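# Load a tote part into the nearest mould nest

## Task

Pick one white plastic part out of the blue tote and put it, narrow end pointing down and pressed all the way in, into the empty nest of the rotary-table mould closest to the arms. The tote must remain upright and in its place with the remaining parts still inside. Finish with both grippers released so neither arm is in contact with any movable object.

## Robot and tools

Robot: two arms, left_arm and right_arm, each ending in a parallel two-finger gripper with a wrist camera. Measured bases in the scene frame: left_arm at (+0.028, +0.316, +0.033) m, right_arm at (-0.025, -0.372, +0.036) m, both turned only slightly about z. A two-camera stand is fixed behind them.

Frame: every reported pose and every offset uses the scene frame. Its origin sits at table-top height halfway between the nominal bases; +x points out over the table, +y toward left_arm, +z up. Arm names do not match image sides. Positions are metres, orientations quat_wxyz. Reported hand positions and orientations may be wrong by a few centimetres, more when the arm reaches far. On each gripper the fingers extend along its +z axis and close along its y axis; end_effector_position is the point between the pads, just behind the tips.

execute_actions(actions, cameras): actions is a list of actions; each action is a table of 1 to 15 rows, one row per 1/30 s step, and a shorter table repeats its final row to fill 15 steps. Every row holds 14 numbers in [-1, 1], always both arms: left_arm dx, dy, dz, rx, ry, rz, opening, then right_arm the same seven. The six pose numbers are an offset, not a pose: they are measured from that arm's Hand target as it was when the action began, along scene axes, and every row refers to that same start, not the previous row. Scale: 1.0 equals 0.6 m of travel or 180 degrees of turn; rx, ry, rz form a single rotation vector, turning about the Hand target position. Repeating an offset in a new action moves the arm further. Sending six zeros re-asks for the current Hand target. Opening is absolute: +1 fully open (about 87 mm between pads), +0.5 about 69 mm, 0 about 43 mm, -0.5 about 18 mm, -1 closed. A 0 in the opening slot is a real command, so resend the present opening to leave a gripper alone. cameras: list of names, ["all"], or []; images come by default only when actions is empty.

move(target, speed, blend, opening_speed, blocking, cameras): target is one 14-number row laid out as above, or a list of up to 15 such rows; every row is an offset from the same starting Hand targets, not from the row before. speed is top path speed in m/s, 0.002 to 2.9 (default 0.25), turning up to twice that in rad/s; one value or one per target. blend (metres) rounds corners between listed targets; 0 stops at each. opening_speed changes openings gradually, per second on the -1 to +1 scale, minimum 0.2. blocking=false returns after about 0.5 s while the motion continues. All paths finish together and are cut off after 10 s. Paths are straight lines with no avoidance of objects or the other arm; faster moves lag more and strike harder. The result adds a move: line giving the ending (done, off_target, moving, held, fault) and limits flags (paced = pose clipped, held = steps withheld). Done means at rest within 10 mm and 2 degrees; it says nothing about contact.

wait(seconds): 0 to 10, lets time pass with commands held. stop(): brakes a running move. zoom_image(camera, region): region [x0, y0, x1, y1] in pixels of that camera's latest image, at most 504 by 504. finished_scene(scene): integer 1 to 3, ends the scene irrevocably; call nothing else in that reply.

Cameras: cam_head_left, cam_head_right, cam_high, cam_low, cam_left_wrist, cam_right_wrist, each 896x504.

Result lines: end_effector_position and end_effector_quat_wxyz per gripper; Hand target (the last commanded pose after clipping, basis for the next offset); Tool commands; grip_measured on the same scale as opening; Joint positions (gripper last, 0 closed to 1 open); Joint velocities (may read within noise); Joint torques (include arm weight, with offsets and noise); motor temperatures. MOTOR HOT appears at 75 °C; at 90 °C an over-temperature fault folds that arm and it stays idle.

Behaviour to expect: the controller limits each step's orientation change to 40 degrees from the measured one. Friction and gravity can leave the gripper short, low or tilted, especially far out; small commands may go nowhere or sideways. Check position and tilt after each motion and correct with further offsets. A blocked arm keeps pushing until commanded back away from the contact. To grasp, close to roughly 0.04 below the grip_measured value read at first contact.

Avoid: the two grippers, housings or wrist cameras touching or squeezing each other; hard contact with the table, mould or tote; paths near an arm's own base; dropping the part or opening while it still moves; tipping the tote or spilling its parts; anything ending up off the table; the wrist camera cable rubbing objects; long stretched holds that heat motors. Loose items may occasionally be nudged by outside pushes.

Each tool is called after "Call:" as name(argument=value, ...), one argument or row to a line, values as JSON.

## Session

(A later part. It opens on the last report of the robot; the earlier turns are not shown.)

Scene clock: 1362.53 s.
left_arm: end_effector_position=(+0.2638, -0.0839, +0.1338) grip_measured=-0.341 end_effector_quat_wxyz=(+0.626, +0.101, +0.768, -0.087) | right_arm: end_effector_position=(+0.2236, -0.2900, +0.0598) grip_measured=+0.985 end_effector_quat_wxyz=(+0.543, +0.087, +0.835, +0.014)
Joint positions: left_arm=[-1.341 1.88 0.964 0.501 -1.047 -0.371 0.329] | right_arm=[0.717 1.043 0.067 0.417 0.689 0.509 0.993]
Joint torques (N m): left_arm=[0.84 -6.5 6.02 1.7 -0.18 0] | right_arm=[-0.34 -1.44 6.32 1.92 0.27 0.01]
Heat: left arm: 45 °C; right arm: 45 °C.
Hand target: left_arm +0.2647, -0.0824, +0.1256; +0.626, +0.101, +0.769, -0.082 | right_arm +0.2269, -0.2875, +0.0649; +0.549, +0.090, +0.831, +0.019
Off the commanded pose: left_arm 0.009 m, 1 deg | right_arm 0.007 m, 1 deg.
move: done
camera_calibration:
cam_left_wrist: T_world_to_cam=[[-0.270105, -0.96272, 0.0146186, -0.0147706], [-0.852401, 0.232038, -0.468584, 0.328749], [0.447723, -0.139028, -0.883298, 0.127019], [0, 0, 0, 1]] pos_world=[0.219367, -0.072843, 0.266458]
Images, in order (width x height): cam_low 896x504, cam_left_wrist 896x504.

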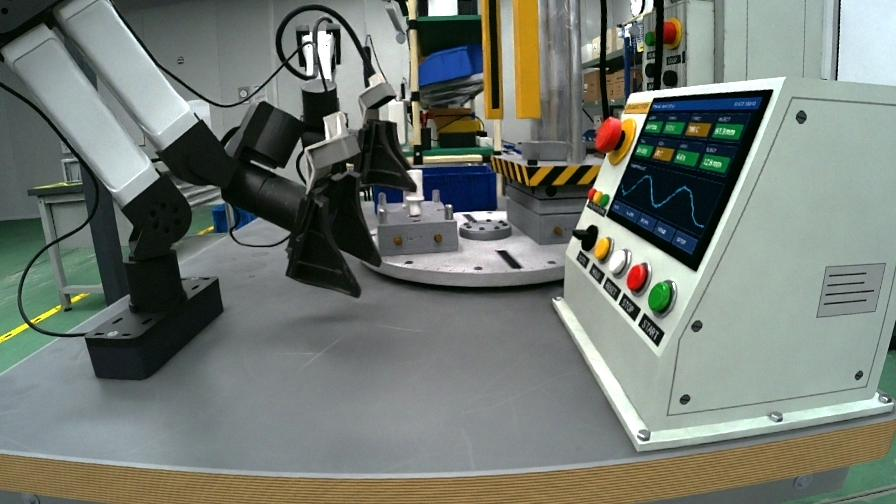

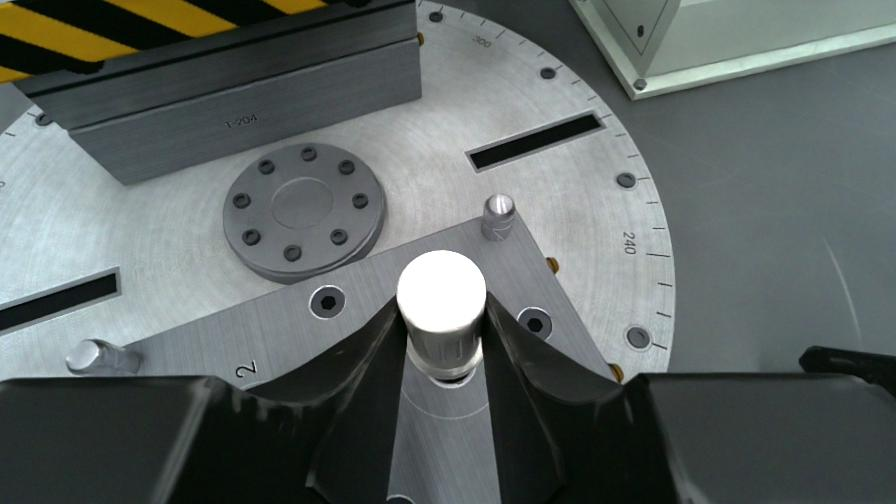

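Call:
move(
  target=[-0.0087, -0.0015, 0, 0, 0, 0, -0.45, 0, 0, 0, 0, 0, 0, 1],
  speed=0.03,
  cameras=["cam_left_wrist"],
)

Call:
zoom_image(
  camera="cam_left_wrist",
  region=[370, 230, 520, 440],
)

Scene clock: 1386.60 s.
left_arm: end_effector_position=(+0.2619, -0.0849, +0.1339) grip_measured=-0.341 end_effector_quat_wxyz=(+0.626, +0.103, +0.768, -0.088) | right_arm: end_effector_position=(+0.2236, -0.2900, +0.0598) grip_measured=+0.985 end_effector_quat_wxyz=(+0.543, +0.087, +0.835, +0.014)
Joint positions: left_arm=[-1.346 1.88 0.964 0.502 -1.048 -0.371 0.329] | right_arm=[0.717 1.043 0.067 0.417 0.689 0.509 0.993]
Joint torques (N m): left_arm=[0.16 -6.58 6.15 1.6 -0.31 -0.11] | right_arm=[-0.24 -1.48 6.43 1.94 0.28 0.01]
Heat: left arm: 44 °C; right arm: 45 °C.
Hand target: left_arm +0.2595, -0.0833, +0.1256; +0.626, +0.101, +0.769, -0.082 | right_arm +0.2269, -0.2875, +0.0649; +0.549, +0.090, +0.831, +0.019
Off the commanded pose: left_arm 0.009 m, 1 deg | right_arm 0.007 m, 1 deg.
move: done
camera_calibration:
cam_left_wrist: T_world_to_cam=[[-0.274186, -0.961564, 0.0147458, -0.0152291], [-0.851233, 0.235534, -0.468963, 0.327491], [0.447465, -0.141135, -0.883095, 0.12768], [0, 0, 0, 1]] pos_world=[0.217463, -0.0737588, 0.26656]
Images, in order (width x height): cam_left_wrist 896x504.

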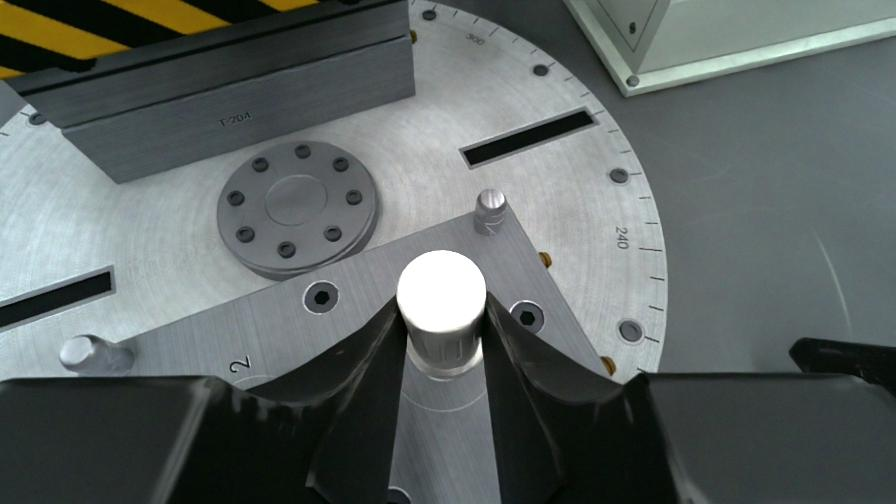

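Scaled by 2.400 from the camera's 896x504 image, which has a finer 1280x720 frame.

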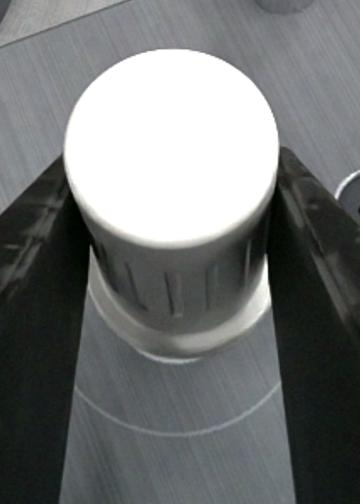

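Call:
move(
  target=[0.002, 0.002, -0.02, 0, 0, 0, -0.45, 0, 0, 0, 0, 0, 0, 1],
  speed=0.03,
  cameras=["cam_left_wrist"],
)

Call:
zoom_image(
  camera="cam_left_wrist",
  region=[370, 230, 520, 440],
)

Scene clock: 1393.83 s.
left_arm: end_effector_position=(+0.2632, -0.0840, +0.1307) grip_measured=-0.341 end_effector_quat_wxyz=(+0.632, +0.090, +0.764, -0.092) | right_arm: end_effector_position=(+0.2236, -0.2900, +0.0598) grip_measured=+0.985 end_effector_quat_wxyz=(+0.543, +0.087, +0.835, +0.014)
Joint positions: left_arm=[-1.346 1.898 0.949 0.559 -1.065 -0.371 0.329] | right_arm=[0.717 1.043 0.067 0.417 0.689 0.509 0.993]
Joint torques (N m): left_arm=[0.43 -5.82 5.35 1.54 -0.09 -0.08] | right_arm=[-0.35 -1.4 6.35 1.91 0.29 -0.01]
Heat: left arm: 44 °C; right arm: 45 °C.
Hand target: left_arm +0.2608, -0.0819, +0.1135; +0.626, +0.101, +0.769, -0.082 | right_arm +0.2269, -0.2875, +0.0649; +0.549, +0.090, +0.831, +0.019
Off the commanded pose: left_arm 0.017 m, 2 deg | right_arm 0.007 m, 1 deg.
move: off_target (left_arm)
camera_calibration:
cam_left_wrist: T_world_to_cam=[[-0.259511, -0.96514, 0.0340364, -0.0205413], [-0.849132, 0.211246, -0.484097, 0.326341], [0.460031, -0.15453, -0.874352, 0.118775], [0, 0, 0, 1]] pos_world=[0.217136, -0.0704092, 0.26253]
Images, in order (width x height): cam_left_wrist 896x504.

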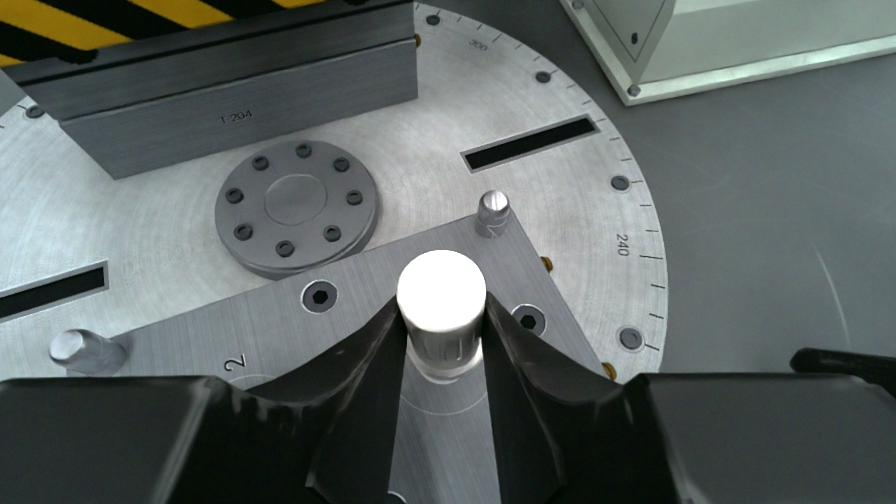

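Scaled by 2.400 from the camera's 896x504 image, which has a finer 1280x720 frame.

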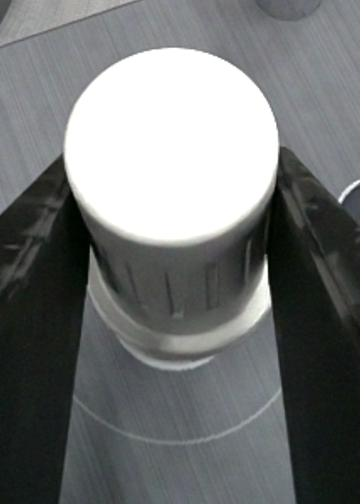

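Call:
move(
  target=[
    [0.0037, -0.0018, 0.1525, 0, 0, 0, -0.45, 0, 0, 0, 0, 0, 0, 1],
    [0.0037, -0.0018, 0.0525, 0, 0, 0, -0.45, 0, 0, 0, 0, 0, 0, 1],
  ],
  speed=0.05,
  cameras=["cam_left_wrist"],
)

Call:
zoom_image(
  camera="cam_left_wrist",
  region=[370, 230, 520, 440],
)

Scene clock: 1420.40 s.
left_arm: end_effector_position=(+0.2614, -0.0851, +0.1526) grip_measured=-0.341 end_effector_quat_wxyz=(+0.625, +0.105, +0.769, -0.088) | right_arm: end_effector_position=(+0.2236, -0.2900, +0.0598) grip_measured=+0.985 end_effector_quat_wxyz=(+0.543, +0.087, +0.835, +0.014)
Joint positions: left_arm=[-1.346 1.834 0.998 0.416 -1.045 -0.373 0.329] | right_arm=[0.717 1.043 0.067 0.417 0.689 0.509 0.993]
Joint torques (N m): left_arm=[0.84 -6.46 6.26 1.72 -0.25 -0.03] | right_arm=[-0.31 -1.44 6.45 1.94 0.26 -0.01]
Heat: left arm: 44 °C; right arm: 45 °C.
Hand target: left_arm +0.2630, -0.0831, +0.1450; +0.626, +0.101, +0.769, -0.082 | right_arm +0.2269, -0.2875, +0.0649; +0.549, +0.090, +0.831, +0.019
Off the commanded pose: left_arm 0.008 m, 1 deg | right_arm 0.007 m, 1 deg.
move: done
camera_calibration:
cam_left_wrist: T_world_to_cam=[[-0.276436, -0.960952, 0.0124544, -0.0147965], [-0.852034, 0.239068, -0.465708, 0.335911], [0.444545, -0.13935, -0.884851, 0.145476], [0, 0, 0, 1]] pos_world=[0.217447, -0.0742523, 0.285346]
Images, in order (width x height): cam_left_wrist 896x504.

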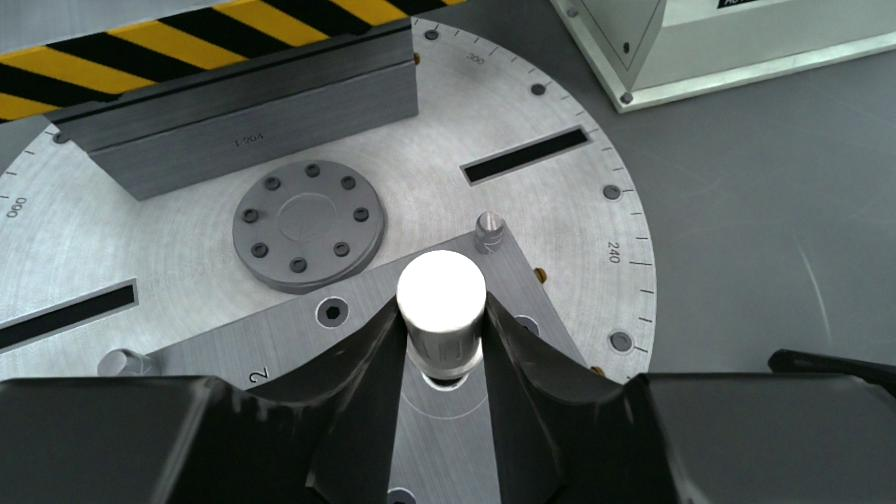

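Scaled by 2.400 from the camera's 896x504 image, which has a finer 1280x720 frame.

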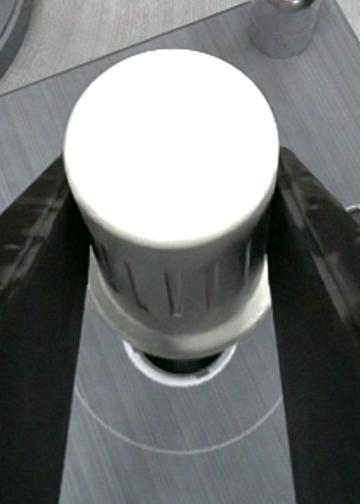

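Call:
move(
  target=[0, 0, -0.0333, 0, 0, 0, -0.45, 0, 0, 0, 0, 0, 0, 1],
  speed=0.05,
  cameras=["cam_left_wrist"],
)

Call:
zoom_image(
  camera="cam_left_wrist",
  region=[370, 230, 520, 440],
)

Scene clock: 1433.87 s.
left_arm: end_effector_position=(+0.2616, -0.0858, +0.1334) grip_measured=-0.341 end_effector_quat_wxyz=(+0.625, +0.104, +0.769, -0.089) | right_arm: end_effector_position=(+0.2236, -0.2900, +0.0598) grip_measured=+0.985 end_effector_quat_wxyz=(+0.543, +0.087, +0.835, +0.014)
Joint positions: left_arm=[-1.346 1.882 0.968 0.497 -1.045 -0.373 0.329] | right_arm=[0.717 1.043 0.067 0.417 0.689 0.509 0.993]
Joint torques (N m): left_arm=[0.85 -6.52 5.93 1.72 -0.25 -0.02] | right_arm=[-0.39 -1.44 6.45 1.92 0.27 0]
Heat: left arm: 44 °C; right arm: 45 °C.
Hand target: left_arm +0.2630, -0.0831, +0.1250; +0.626, +0.101, +0.769, -0.082 | right_arm +0.2269, -0.2875, +0.0649; +0.549, +0.090, +0.831, +0.019
Off the commanded pose: left_arm 0.009 m, 1 deg | right_arm 0.007 m, 1 deg.
move: done
camera_calibration:
cam_left_wrist: T_world_to_cam=[[-0.276379, -0.960939, 0.0144989, -0.0154775], [-0.851799, 0.237947, -0.466711, 0.327243], [0.445031, -0.141339, -0.884291, 0.127897], [0, 0, 0, 1]] pos_world=[0.217549, -0.0746625, 0.26605]
Images, in order (width x height): cam_left_wrist 896x504.

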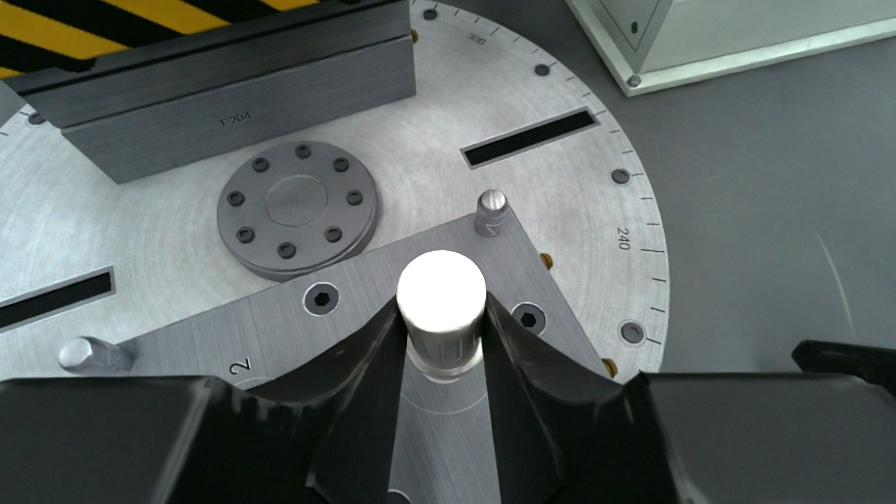

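Scaled by 2.400 from the camera's 896x504 image, which has a finer 1280x720 frame.

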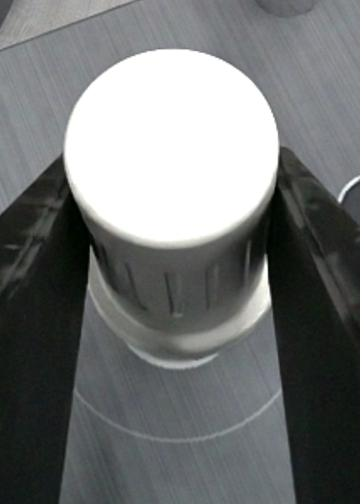

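Call:
move(
  target=[0.0017, 0.005, -0.0133, 0, 0, 0, -0.45, 0, 0, 0, 0, 0, 0, 1],
  speed=0.03,
  cameras=["cam_left_wrist"],
)

Call:
zoom_image(
  camera="cam_left_wrist",
  region=[370, 230, 520, 440],
)

Scene clock: 1449.03 s.
left_arm: end_effector_position=(+0.2613, -0.0839, +0.1267) grip_measured=-0.341 end_effector_quat_wxyz=(+0.626, +0.101, +0.768, -0.091) | right_arm: end_effector_position=(+0.2236, -0.2900, +0.0598) grip_measured=+0.985 end_effector_quat_wxyz=(+0.543, +0.087, +0.835, +0.014)
Joint positions: left_arm=[-1.346 1.895 0.944 0.541 -1.047 -0.373 0.329] | right_arm=[0.717 1.043 0.067 0.417 0.689 0.509 0.993]
Joint torques (N m): left_arm=[1.21 -6.42 5.75 1.73 -0.19 0.01] | right_arm=[-0.35 -1.48 6.35 1.93 0.27 0.01]
Heat: left arm: 43 °C; right arm: 45 °C.
Hand target: left_arm +0.2640, -0.0801, +0.1170; +0.626, +0.101, +0.769, -0.082 | right_arm +0.2269, -0.2875, +0.0649; +0.549, +0.090, +0.831, +0.019
Off the commanded pose: left_arm 0.011 m, 1 deg | right_arm 0.007 m, 1 deg.
move: off_target (left_arm)
camera_calibration:
cam_left_wrist: T_world_to_cam=[[-0.275451, -0.961072, 0.0216375, -0.014778], [-0.850985, 0.233306, -0.470524, 0.323217], [0.447159, -0.148019, -0.882122, 0.121034], [0, 0, 0, 1]] pos_world=[0.216861, -0.0716957, 0.259168]
Images, in order (width x height): cam_left_wrist 896x504.

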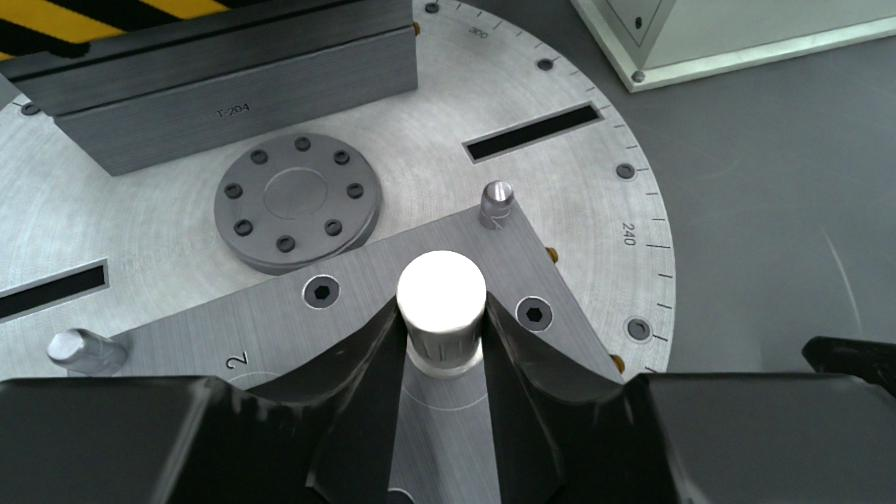

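Scaled by 2.400 from the camera's 896x504 image, which has a finer 1280x720 frame.

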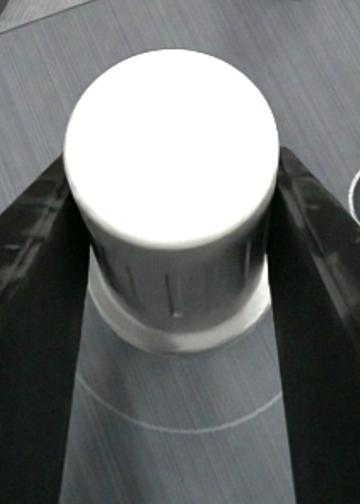

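Call:
move(
  target=[0, 0, -0.0117, 0, 0, 0, -0.45, 0, 0, 0, 0, 0, 0, 1],
  speed=0.03,
  cameras=["cam_left_wrist"],
)

Call:
zoom_image(
  camera="cam_left_wrist",
  region=[370, 230, 520, 440],
)

Scene clock: 1461.17 s.
left_arm: end_effector_position=(+0.2613, -0.0841, +0.1198) grip_measured=-0.341 end_effector_quat_wxyz=(+0.626, +0.101, +0.768, -0.092) | right_arm: end_effector_position=(+0.2236, -0.2900, +0.0598) grip_measured=+0.985 end_effector_quat_wxyz=(+0.543, +0.087, +0.835, +0.014)
Joint positions: left_arm=[-1.346 1.914 0.935 0.57 -1.047 -0.373 0.329] | right_arm=[0.717 1.043 0.067 0.417 0.689 0.509 0.993]
Joint torques (N m): left_arm=[1.24 -6.45 5.61 1.71 -0.19 0.01] | right_arm=[-0.31 -1.43 6.26 1.94 0.29 0.02]
Heat: left arm: 44 °C; right arm: 45 °C.
Hand target: left_arm +0.2640, -0.0801, +0.1101; +0.626, +0.101, +0.769, -0.082 | right_arm +0.2269, -0.2875, +0.0649; +0.549, +0.090, +0.831, +0.019
Off the commanded pose: left_arm 0.011 m, 1 deg | right_arm 0.007 m, 1 deg.
move: off_target (left_arm)
camera_calibration:
cam_left_wrist: T_world_to_cam=[[-0.275415, -0.961065, 0.0223877, -0.0148993], [-0.850935, 0.232887, -0.470822, 0.320162], [0.447276, -0.148722, -0.881944, 0.114856], [0, 0, 0, 1]] pos_world=[0.216961, -0.0717992, 0.25237]
Images, in order (width x height): cam_left_wrist 896x504.

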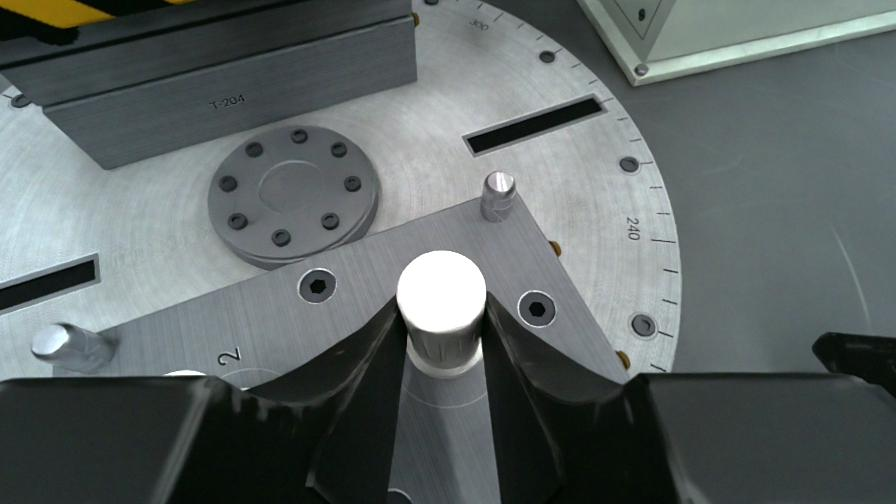

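Scaled by 2.400 from the camera's 896x504 image, which has a finer 1280x720 frame.

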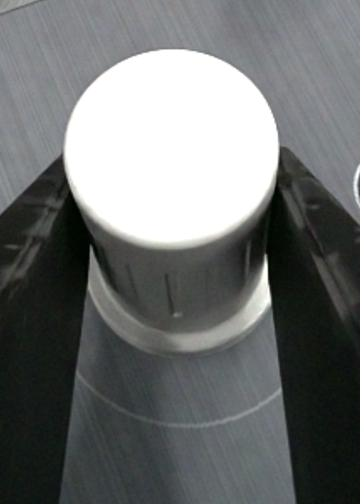

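Call:
move(
  target=[0, 0, -0.01, 0, 0, 0, -0.45, 0, 0, 0, 0, 0, 0, 1],
  speed=0.03,
  cameras=["cam_left_wrist", "cam_low"],
)

Call:
zoom_image(
  camera="cam_left_wrist",
  region=[370, 230, 520, 440],
)

Call:
zoom_image(
  camera="cam_low",
  region=[330, 100, 530, 280],
)

Scene clock: 1467.23 s.
left_arm: end_effector_position=(+0.2614, -0.0843, +0.1142) grip_measured=-0.341 end_effector_quat_wxyz=(+0.626, +0.100, +0.768, -0.092) | right_arm: end_effector_position=(+0.2236, -0.2900, +0.0598) grip_measured=+0.985 end_effector_quat_wxyz=(+0.543, +0.087, +0.835, +0.014)
Joint positions: left_arm=[-1.346 1.931 0.929 0.594 -1.047 -0.373 0.329] | right_arm=[0.717 1.043 0.067 0.417 0.689 0.509 0.993]
Joint torques (N m): left_arm=[1.22 -6.45 5.55 1.71 -0.19 0.02] | right_arm=[-0.32 -1.36 6.34 1.9 0.28 -0.01]
Heat: left arm: 43 °C; right arm: 45 °C.
Hand target: left_arm +0.2640, -0.0801, +0.1041; +0.626, +0.101, +0.769, -0.082 | right_arm +0.2269, -0.2875, +0.0649; +0.549, +0.090, +0.831, +0.019
Off the commanded pose: left_arm 0.011 m, 1 deg | right_arm 0.007 m, 1 deg.
move: off_target (left_arm)
camera_calibration:
cam_left_wrist: T_world_to_cam=[[-0.275132, -0.961131, 0.0229956, -0.0150856], [-0.850873, 0.232295, -0.471226, 0.317549], [0.447568, -0.149216, -0.881713, 0.109659], [0, 0, 0, 1]] pos_world=[0.216963, -0.0719014, 0.246672]
Images, in order (width x height): cam_low 896x504, cam_left_wrist 896x504.

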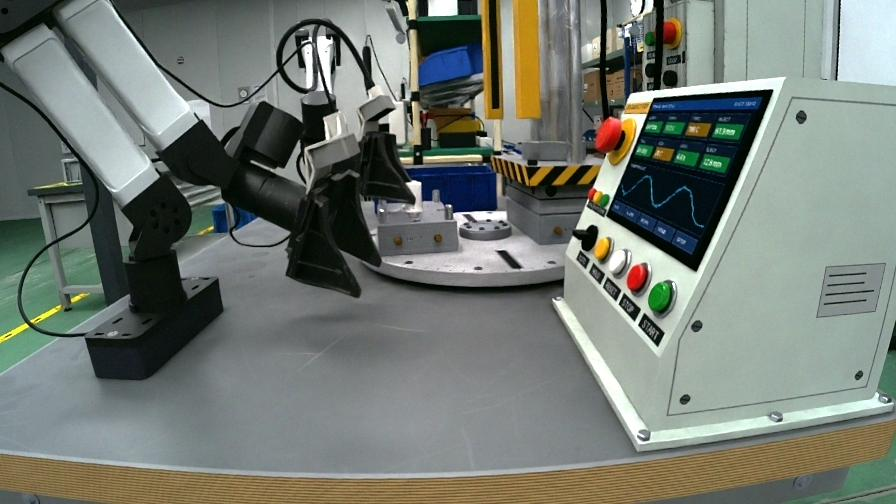

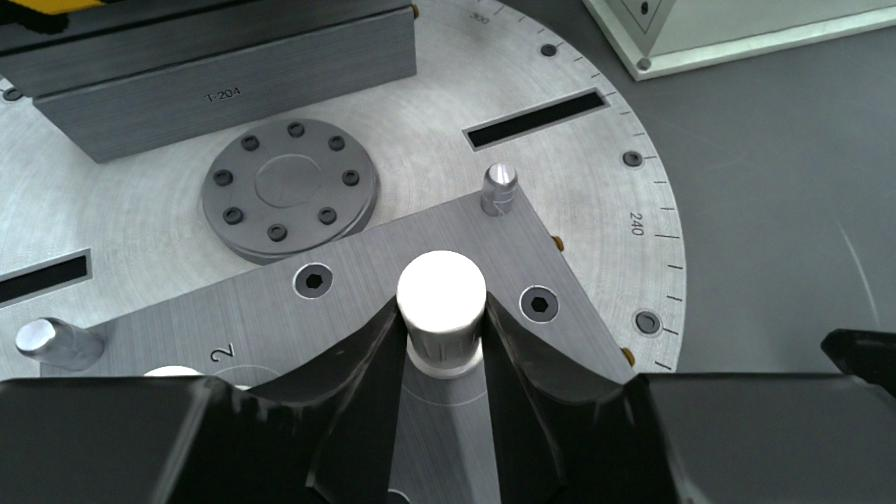

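Scaled by 2.400 from the camera's 896x504 image, which has a finer 1280x720 frame.

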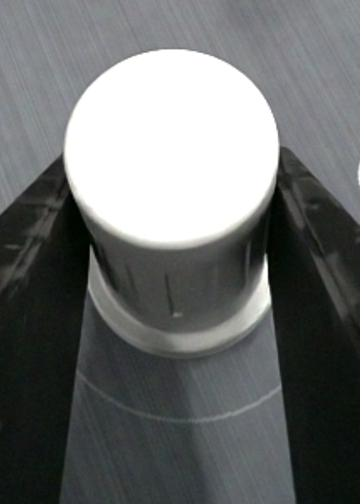

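Scaled by 2.520 from the camera's 896x504 image, which has a finer 1280x720 frame.

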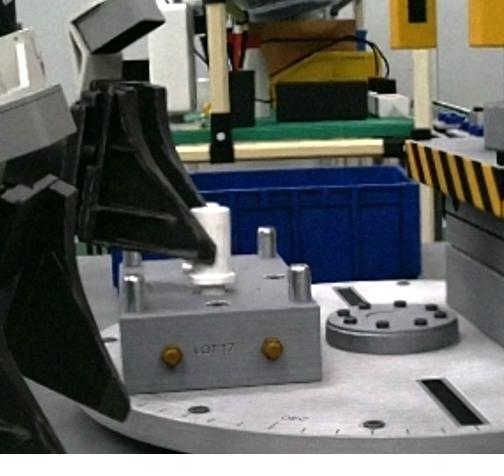

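Call:
move(
  target=[0, 0, -0.0083, 0, 0, 0, -0.45, 0, 0, 0, 0, 0, 0, 1],
  speed=0.02,
  cameras=["cam_low", "cam_left_wrist"],
)

Call:
zoom_image(
  camera="cam_low",
  region=[330, 100, 530, 280],
)

Scene clock: 1475.83 s.
left_arm: end_effector_position=(+0.2615, -0.0845, +0.1103) grip_measured=-0.341 end_effector_quat_wxyz=(+0.627, +0.100, +0.767, -0.092) | right_arm: end_effector_position=(+0.2236, -0.2900, +0.0598) grip_measured=+0.985 end_effector_quat_wxyz=(+0.543, +0.087, +0.835, +0.014)
Joint positions: left_arm=[-1.346 1.943 0.924 0.615 -1.047 -0.371 0.329] | right_arm=[0.717 1.043 0.067 0.417 0.689 0.509 0.993]
Joint torques (N m): left_arm=[1.18 -6.32 5.35 1.66 -0.18 0.01] | right_arm=[-0.36 -1.37 6.35 1.92 0.29 0.01]
Heat: left arm: 43 °C; right arm: 45 °C.
Hand target: left_arm +0.2640, -0.0801, +0.0990; +0.626, +0.101, +0.769, -0.082 | right_arm +0.2269, -0.2875, +0.0649; +0.549, +0.090, +0.831, +0.019
Off the commanded pose: left_arm 0.012 m, 1 deg | right_arm 0.007 m, 1 deg.
move: off_target (left_arm)
camera_calibration:
cam_left_wrist: T_world_to_cam=[[-0.275178, -0.961101, 0.0237004, -0.015252], [-0.850241, 0.231782, -0.472618, 0.31586], [0.448741, -0.150205, -0.880949, 0.105608], [0, 0, 0, 1]] pos_world=[0.216969, -0.0720065, 0.242678]
Images, in order (width x height): cam_low 896x504, cam_left_wrist 896x504.

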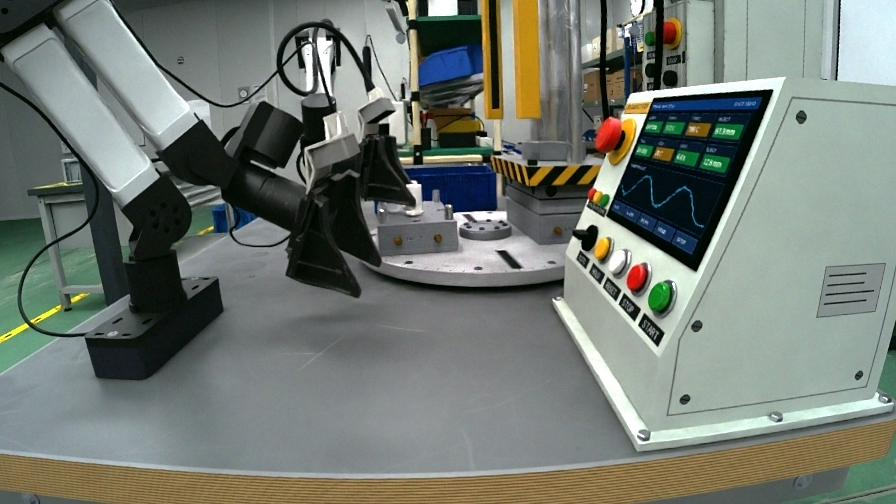

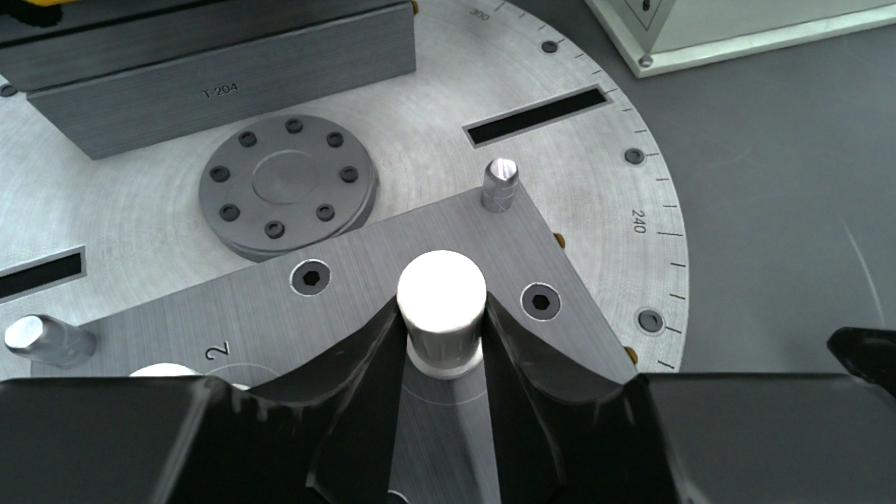

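Scaled by 2.520 from the camera's 896x504 image, which has a finer 1280x720 frame.

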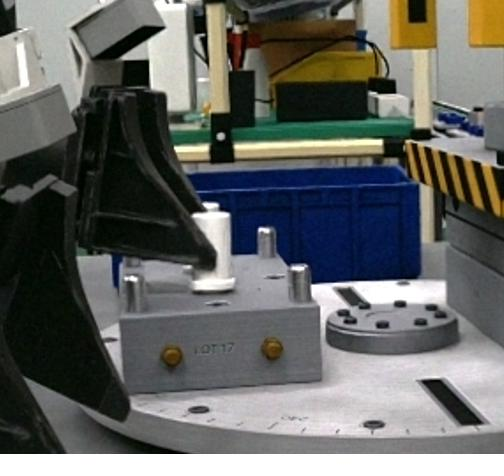

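Call:
move(
  target=[0, 0, -0.007, 0, 0, 0, -0.45, 0, 0, 0, 0, 0, 0, 1],
  speed=0.02,
  cameras=["cam_low", "cam_left_wrist"],
)

Call:
zoom_image(
  camera="cam_low",
  region=[370, 160, 470, 250],
)

Call:
zoom_image(
  camera="cam_left_wrist",
  region=[370, 230, 520, 440],
)

Scene clock: 1481.40 s.
left_arm: end_effector_position=(+0.2626, -0.0841, +0.1094) grip_measured=-0.341 end_effector_quat_wxyz=(+0.630, +0.097, +0.765, -0.090) | right_arm: end_effector_position=(+0.2236, -0.2900, +0.0598) grip_measured=+0.985 end_effector_quat_wxyz=(+0.543, +0.087, +0.835, +0.014)
Joint positions: left_arm=[-1.346 1.953 0.924 0.631 -1.058 -0.366 0.329] | right_arm=[0.717 1.043 0.067 0.417 0.689 0.509 0.993]
Joint torques (N m): left_arm=[1.24 -6.11 4.92 1.66 -0.08 -0.07] | right_arm=[-0.39 -1.35 6.32 1.92 0.26 0]
Heat: left arm: 43 °C; right arm: 45 °C.
Hand target: left_arm +0.2640, -0.0801, +0.0948; +0.626, +0.101, +0.769, -0.082 | right_arm +0.2269, -0.2875, +0.0649; +0.549, +0.090, +0.831, +0.019
Off the commanded pose: left_arm 0.015 m, 1 deg | right_arm 0.007 m, 1 deg.
move: off_target (left_arm)
camera_calibration:
cam_left_wrist: T_world_to_cam=[[-0.267114, -0.963382, 0.0233466, -0.0167281], [-0.848972, 0.223791, -0.478712, 0.315841], [0.455958, -0.147691, -0.877662, 0.102336], [0, 0, 0, 1]] pos_world=[0.217011, -0.0716836, 0.241403]
Images, in order (width x height): cam_low 896x504, cam_left_wrist 896x504.

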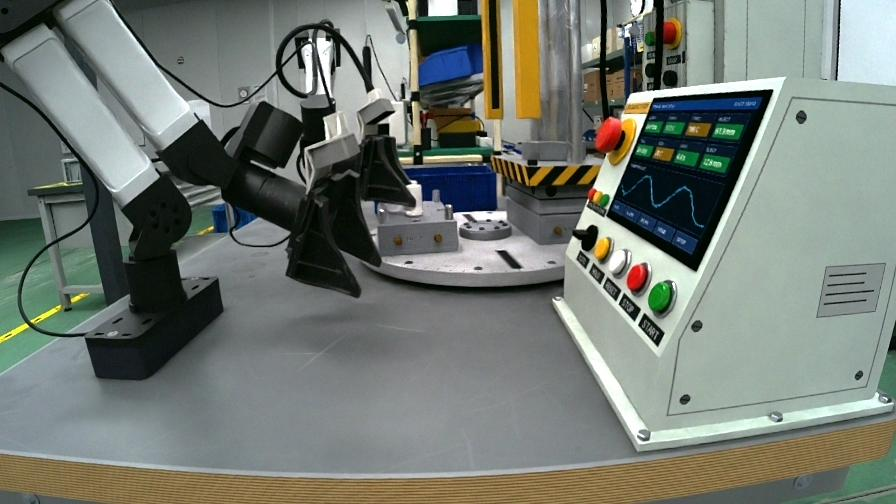

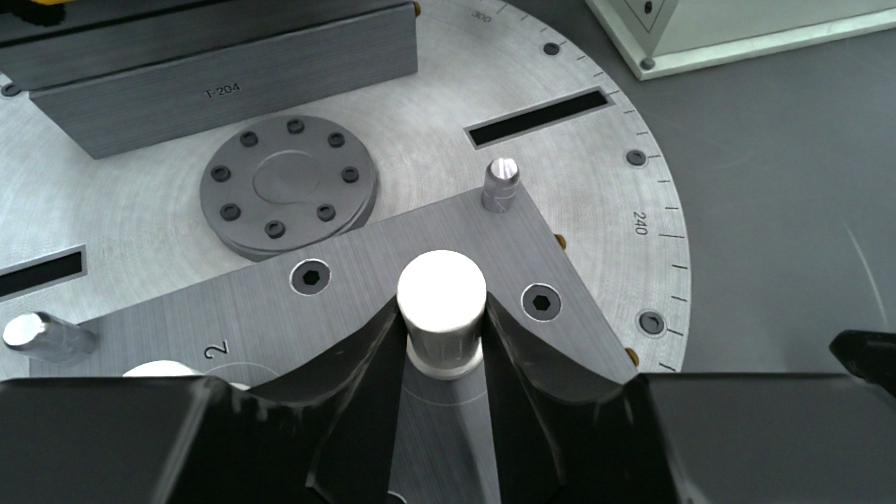

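Scaled by 5.040 from the camera's 896x504 image, which has a finer 1280x720 frame.

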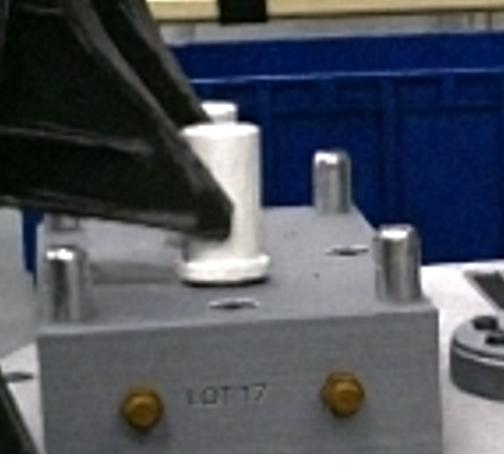

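Scaled by 2.400 from the camera's 896x504 image, which has a finer 1280x720 frame.

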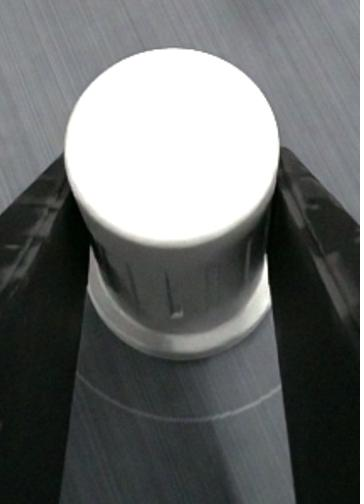

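Call:
move(
  target=[
    [0, 0, 0.015, 0, 0, 0, -0.45, 0, 0, 0, 0, 0, 0, 1],
    [0, 0, 0.015, 0, 0, 0, -0.05, 0, 0, 0, 0, 0, 0, 1],
  ],
  speed=0.05,
  opening_speed=0.3,
  cameras=["cam_low", "cam_left_wrist"],
)

Call:
zoom_image(
  camera="cam_low",
  region=[370, 160, 470, 250],
)

Call:
zoom_image(
  camera="cam_left_wrist",
  region=[370, 230, 520, 440],
)

Scene clock: 1503.27 s.
left_arm: end_effector_position=(+0.2624, -0.0832, +0.1081) grip_measured=-0.050 end_effector_quat_wxyz=(+0.629, +0.099, +0.766, -0.086) | right_arm: end_effector_position=(+0.2236, -0.2900, +0.0598) grip_measured=+0.985 end_effector_quat_wxyz=(+0.543, +0.087, +0.835, +0.014)
Joint positions: left_arm=[-1.346 1.953 0.924 0.622 -1.058 -0.366 0.475] | right_arm=[0.717 1.043 0.067 0.417 0.689 0.509 0.993]
Joint torques (N m): left_arm=[1.22 -8.02 5.82 1.43 -0.08 -0.05] | right_arm=[-0.38 -1.47 6.31 1.92 0.3 0.01]
Heat: left arm: 42 °C; right arm: 45 °C.
Hand target: left_arm +0.2640, -0.0800, +0.1038; +0.626, +0.101, +0.769, -0.082 | right_arm +0.2269, -0.2875, +0.0649; +0.549, +0.090, +0.831, +0.019
Off the commanded pose: left_arm 0.006 m, 1 deg | right_arm 0.007 m, 1 deg.
move: done
camera_calibration:
cam_left_wrist: T_world_to_cam=[[-0.267198, -0.963521, 0.0152432, -0.0150976], [-0.849806, 0.228146, -0.475163, 0.315069], [0.454352, -0.139916, -0.879766, 0.102808], [0, 0, 0, 1]] pos_world=[0.217002, -0.0720439, 0.240386]
Images, in order (width x height): cam_low 896x504, cam_left_wrist 896x504.

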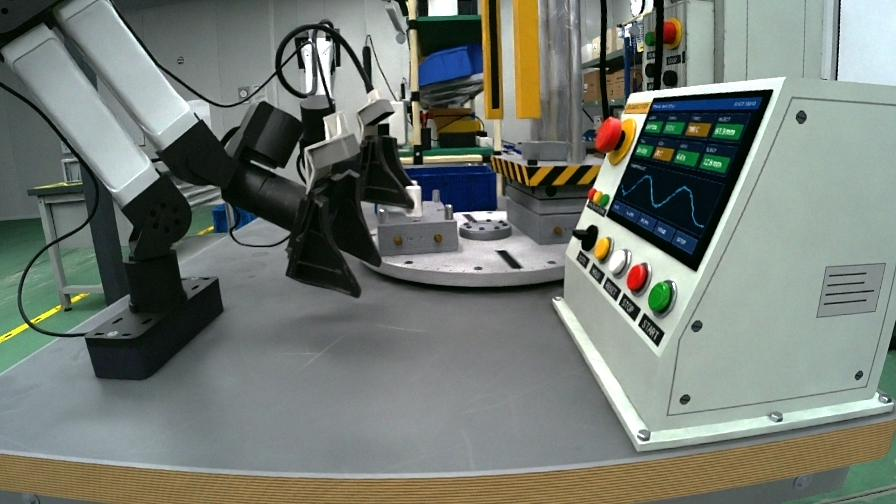

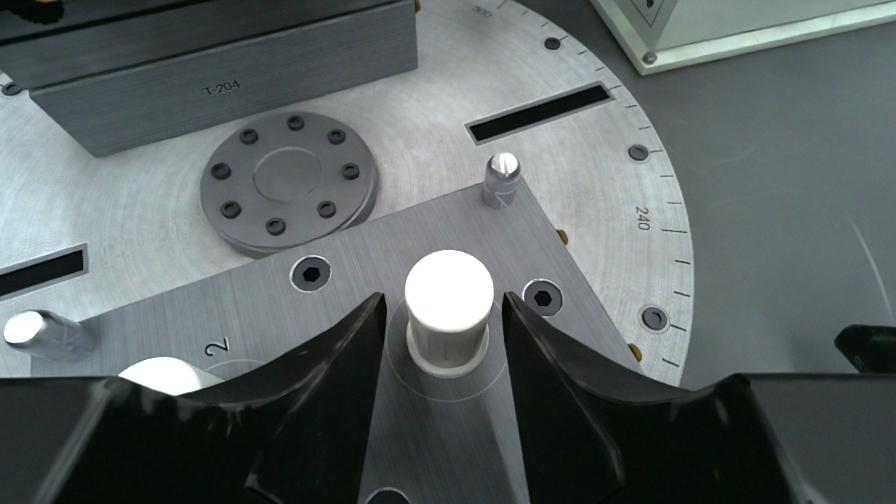

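Scaled by 5.040 from the camera's 896x504 image, which has a finer 1280x720 frame.

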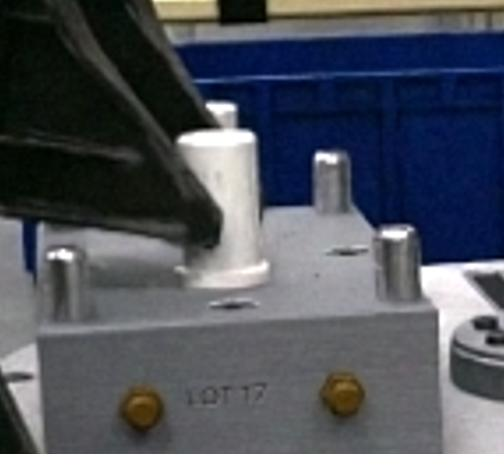

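Scaled by 2.400 from the camera's 896x504 image, which has a finer 1280x720 frame.

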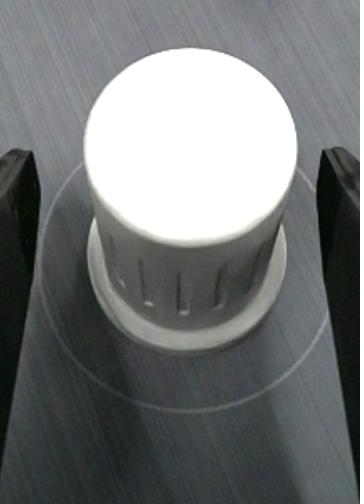

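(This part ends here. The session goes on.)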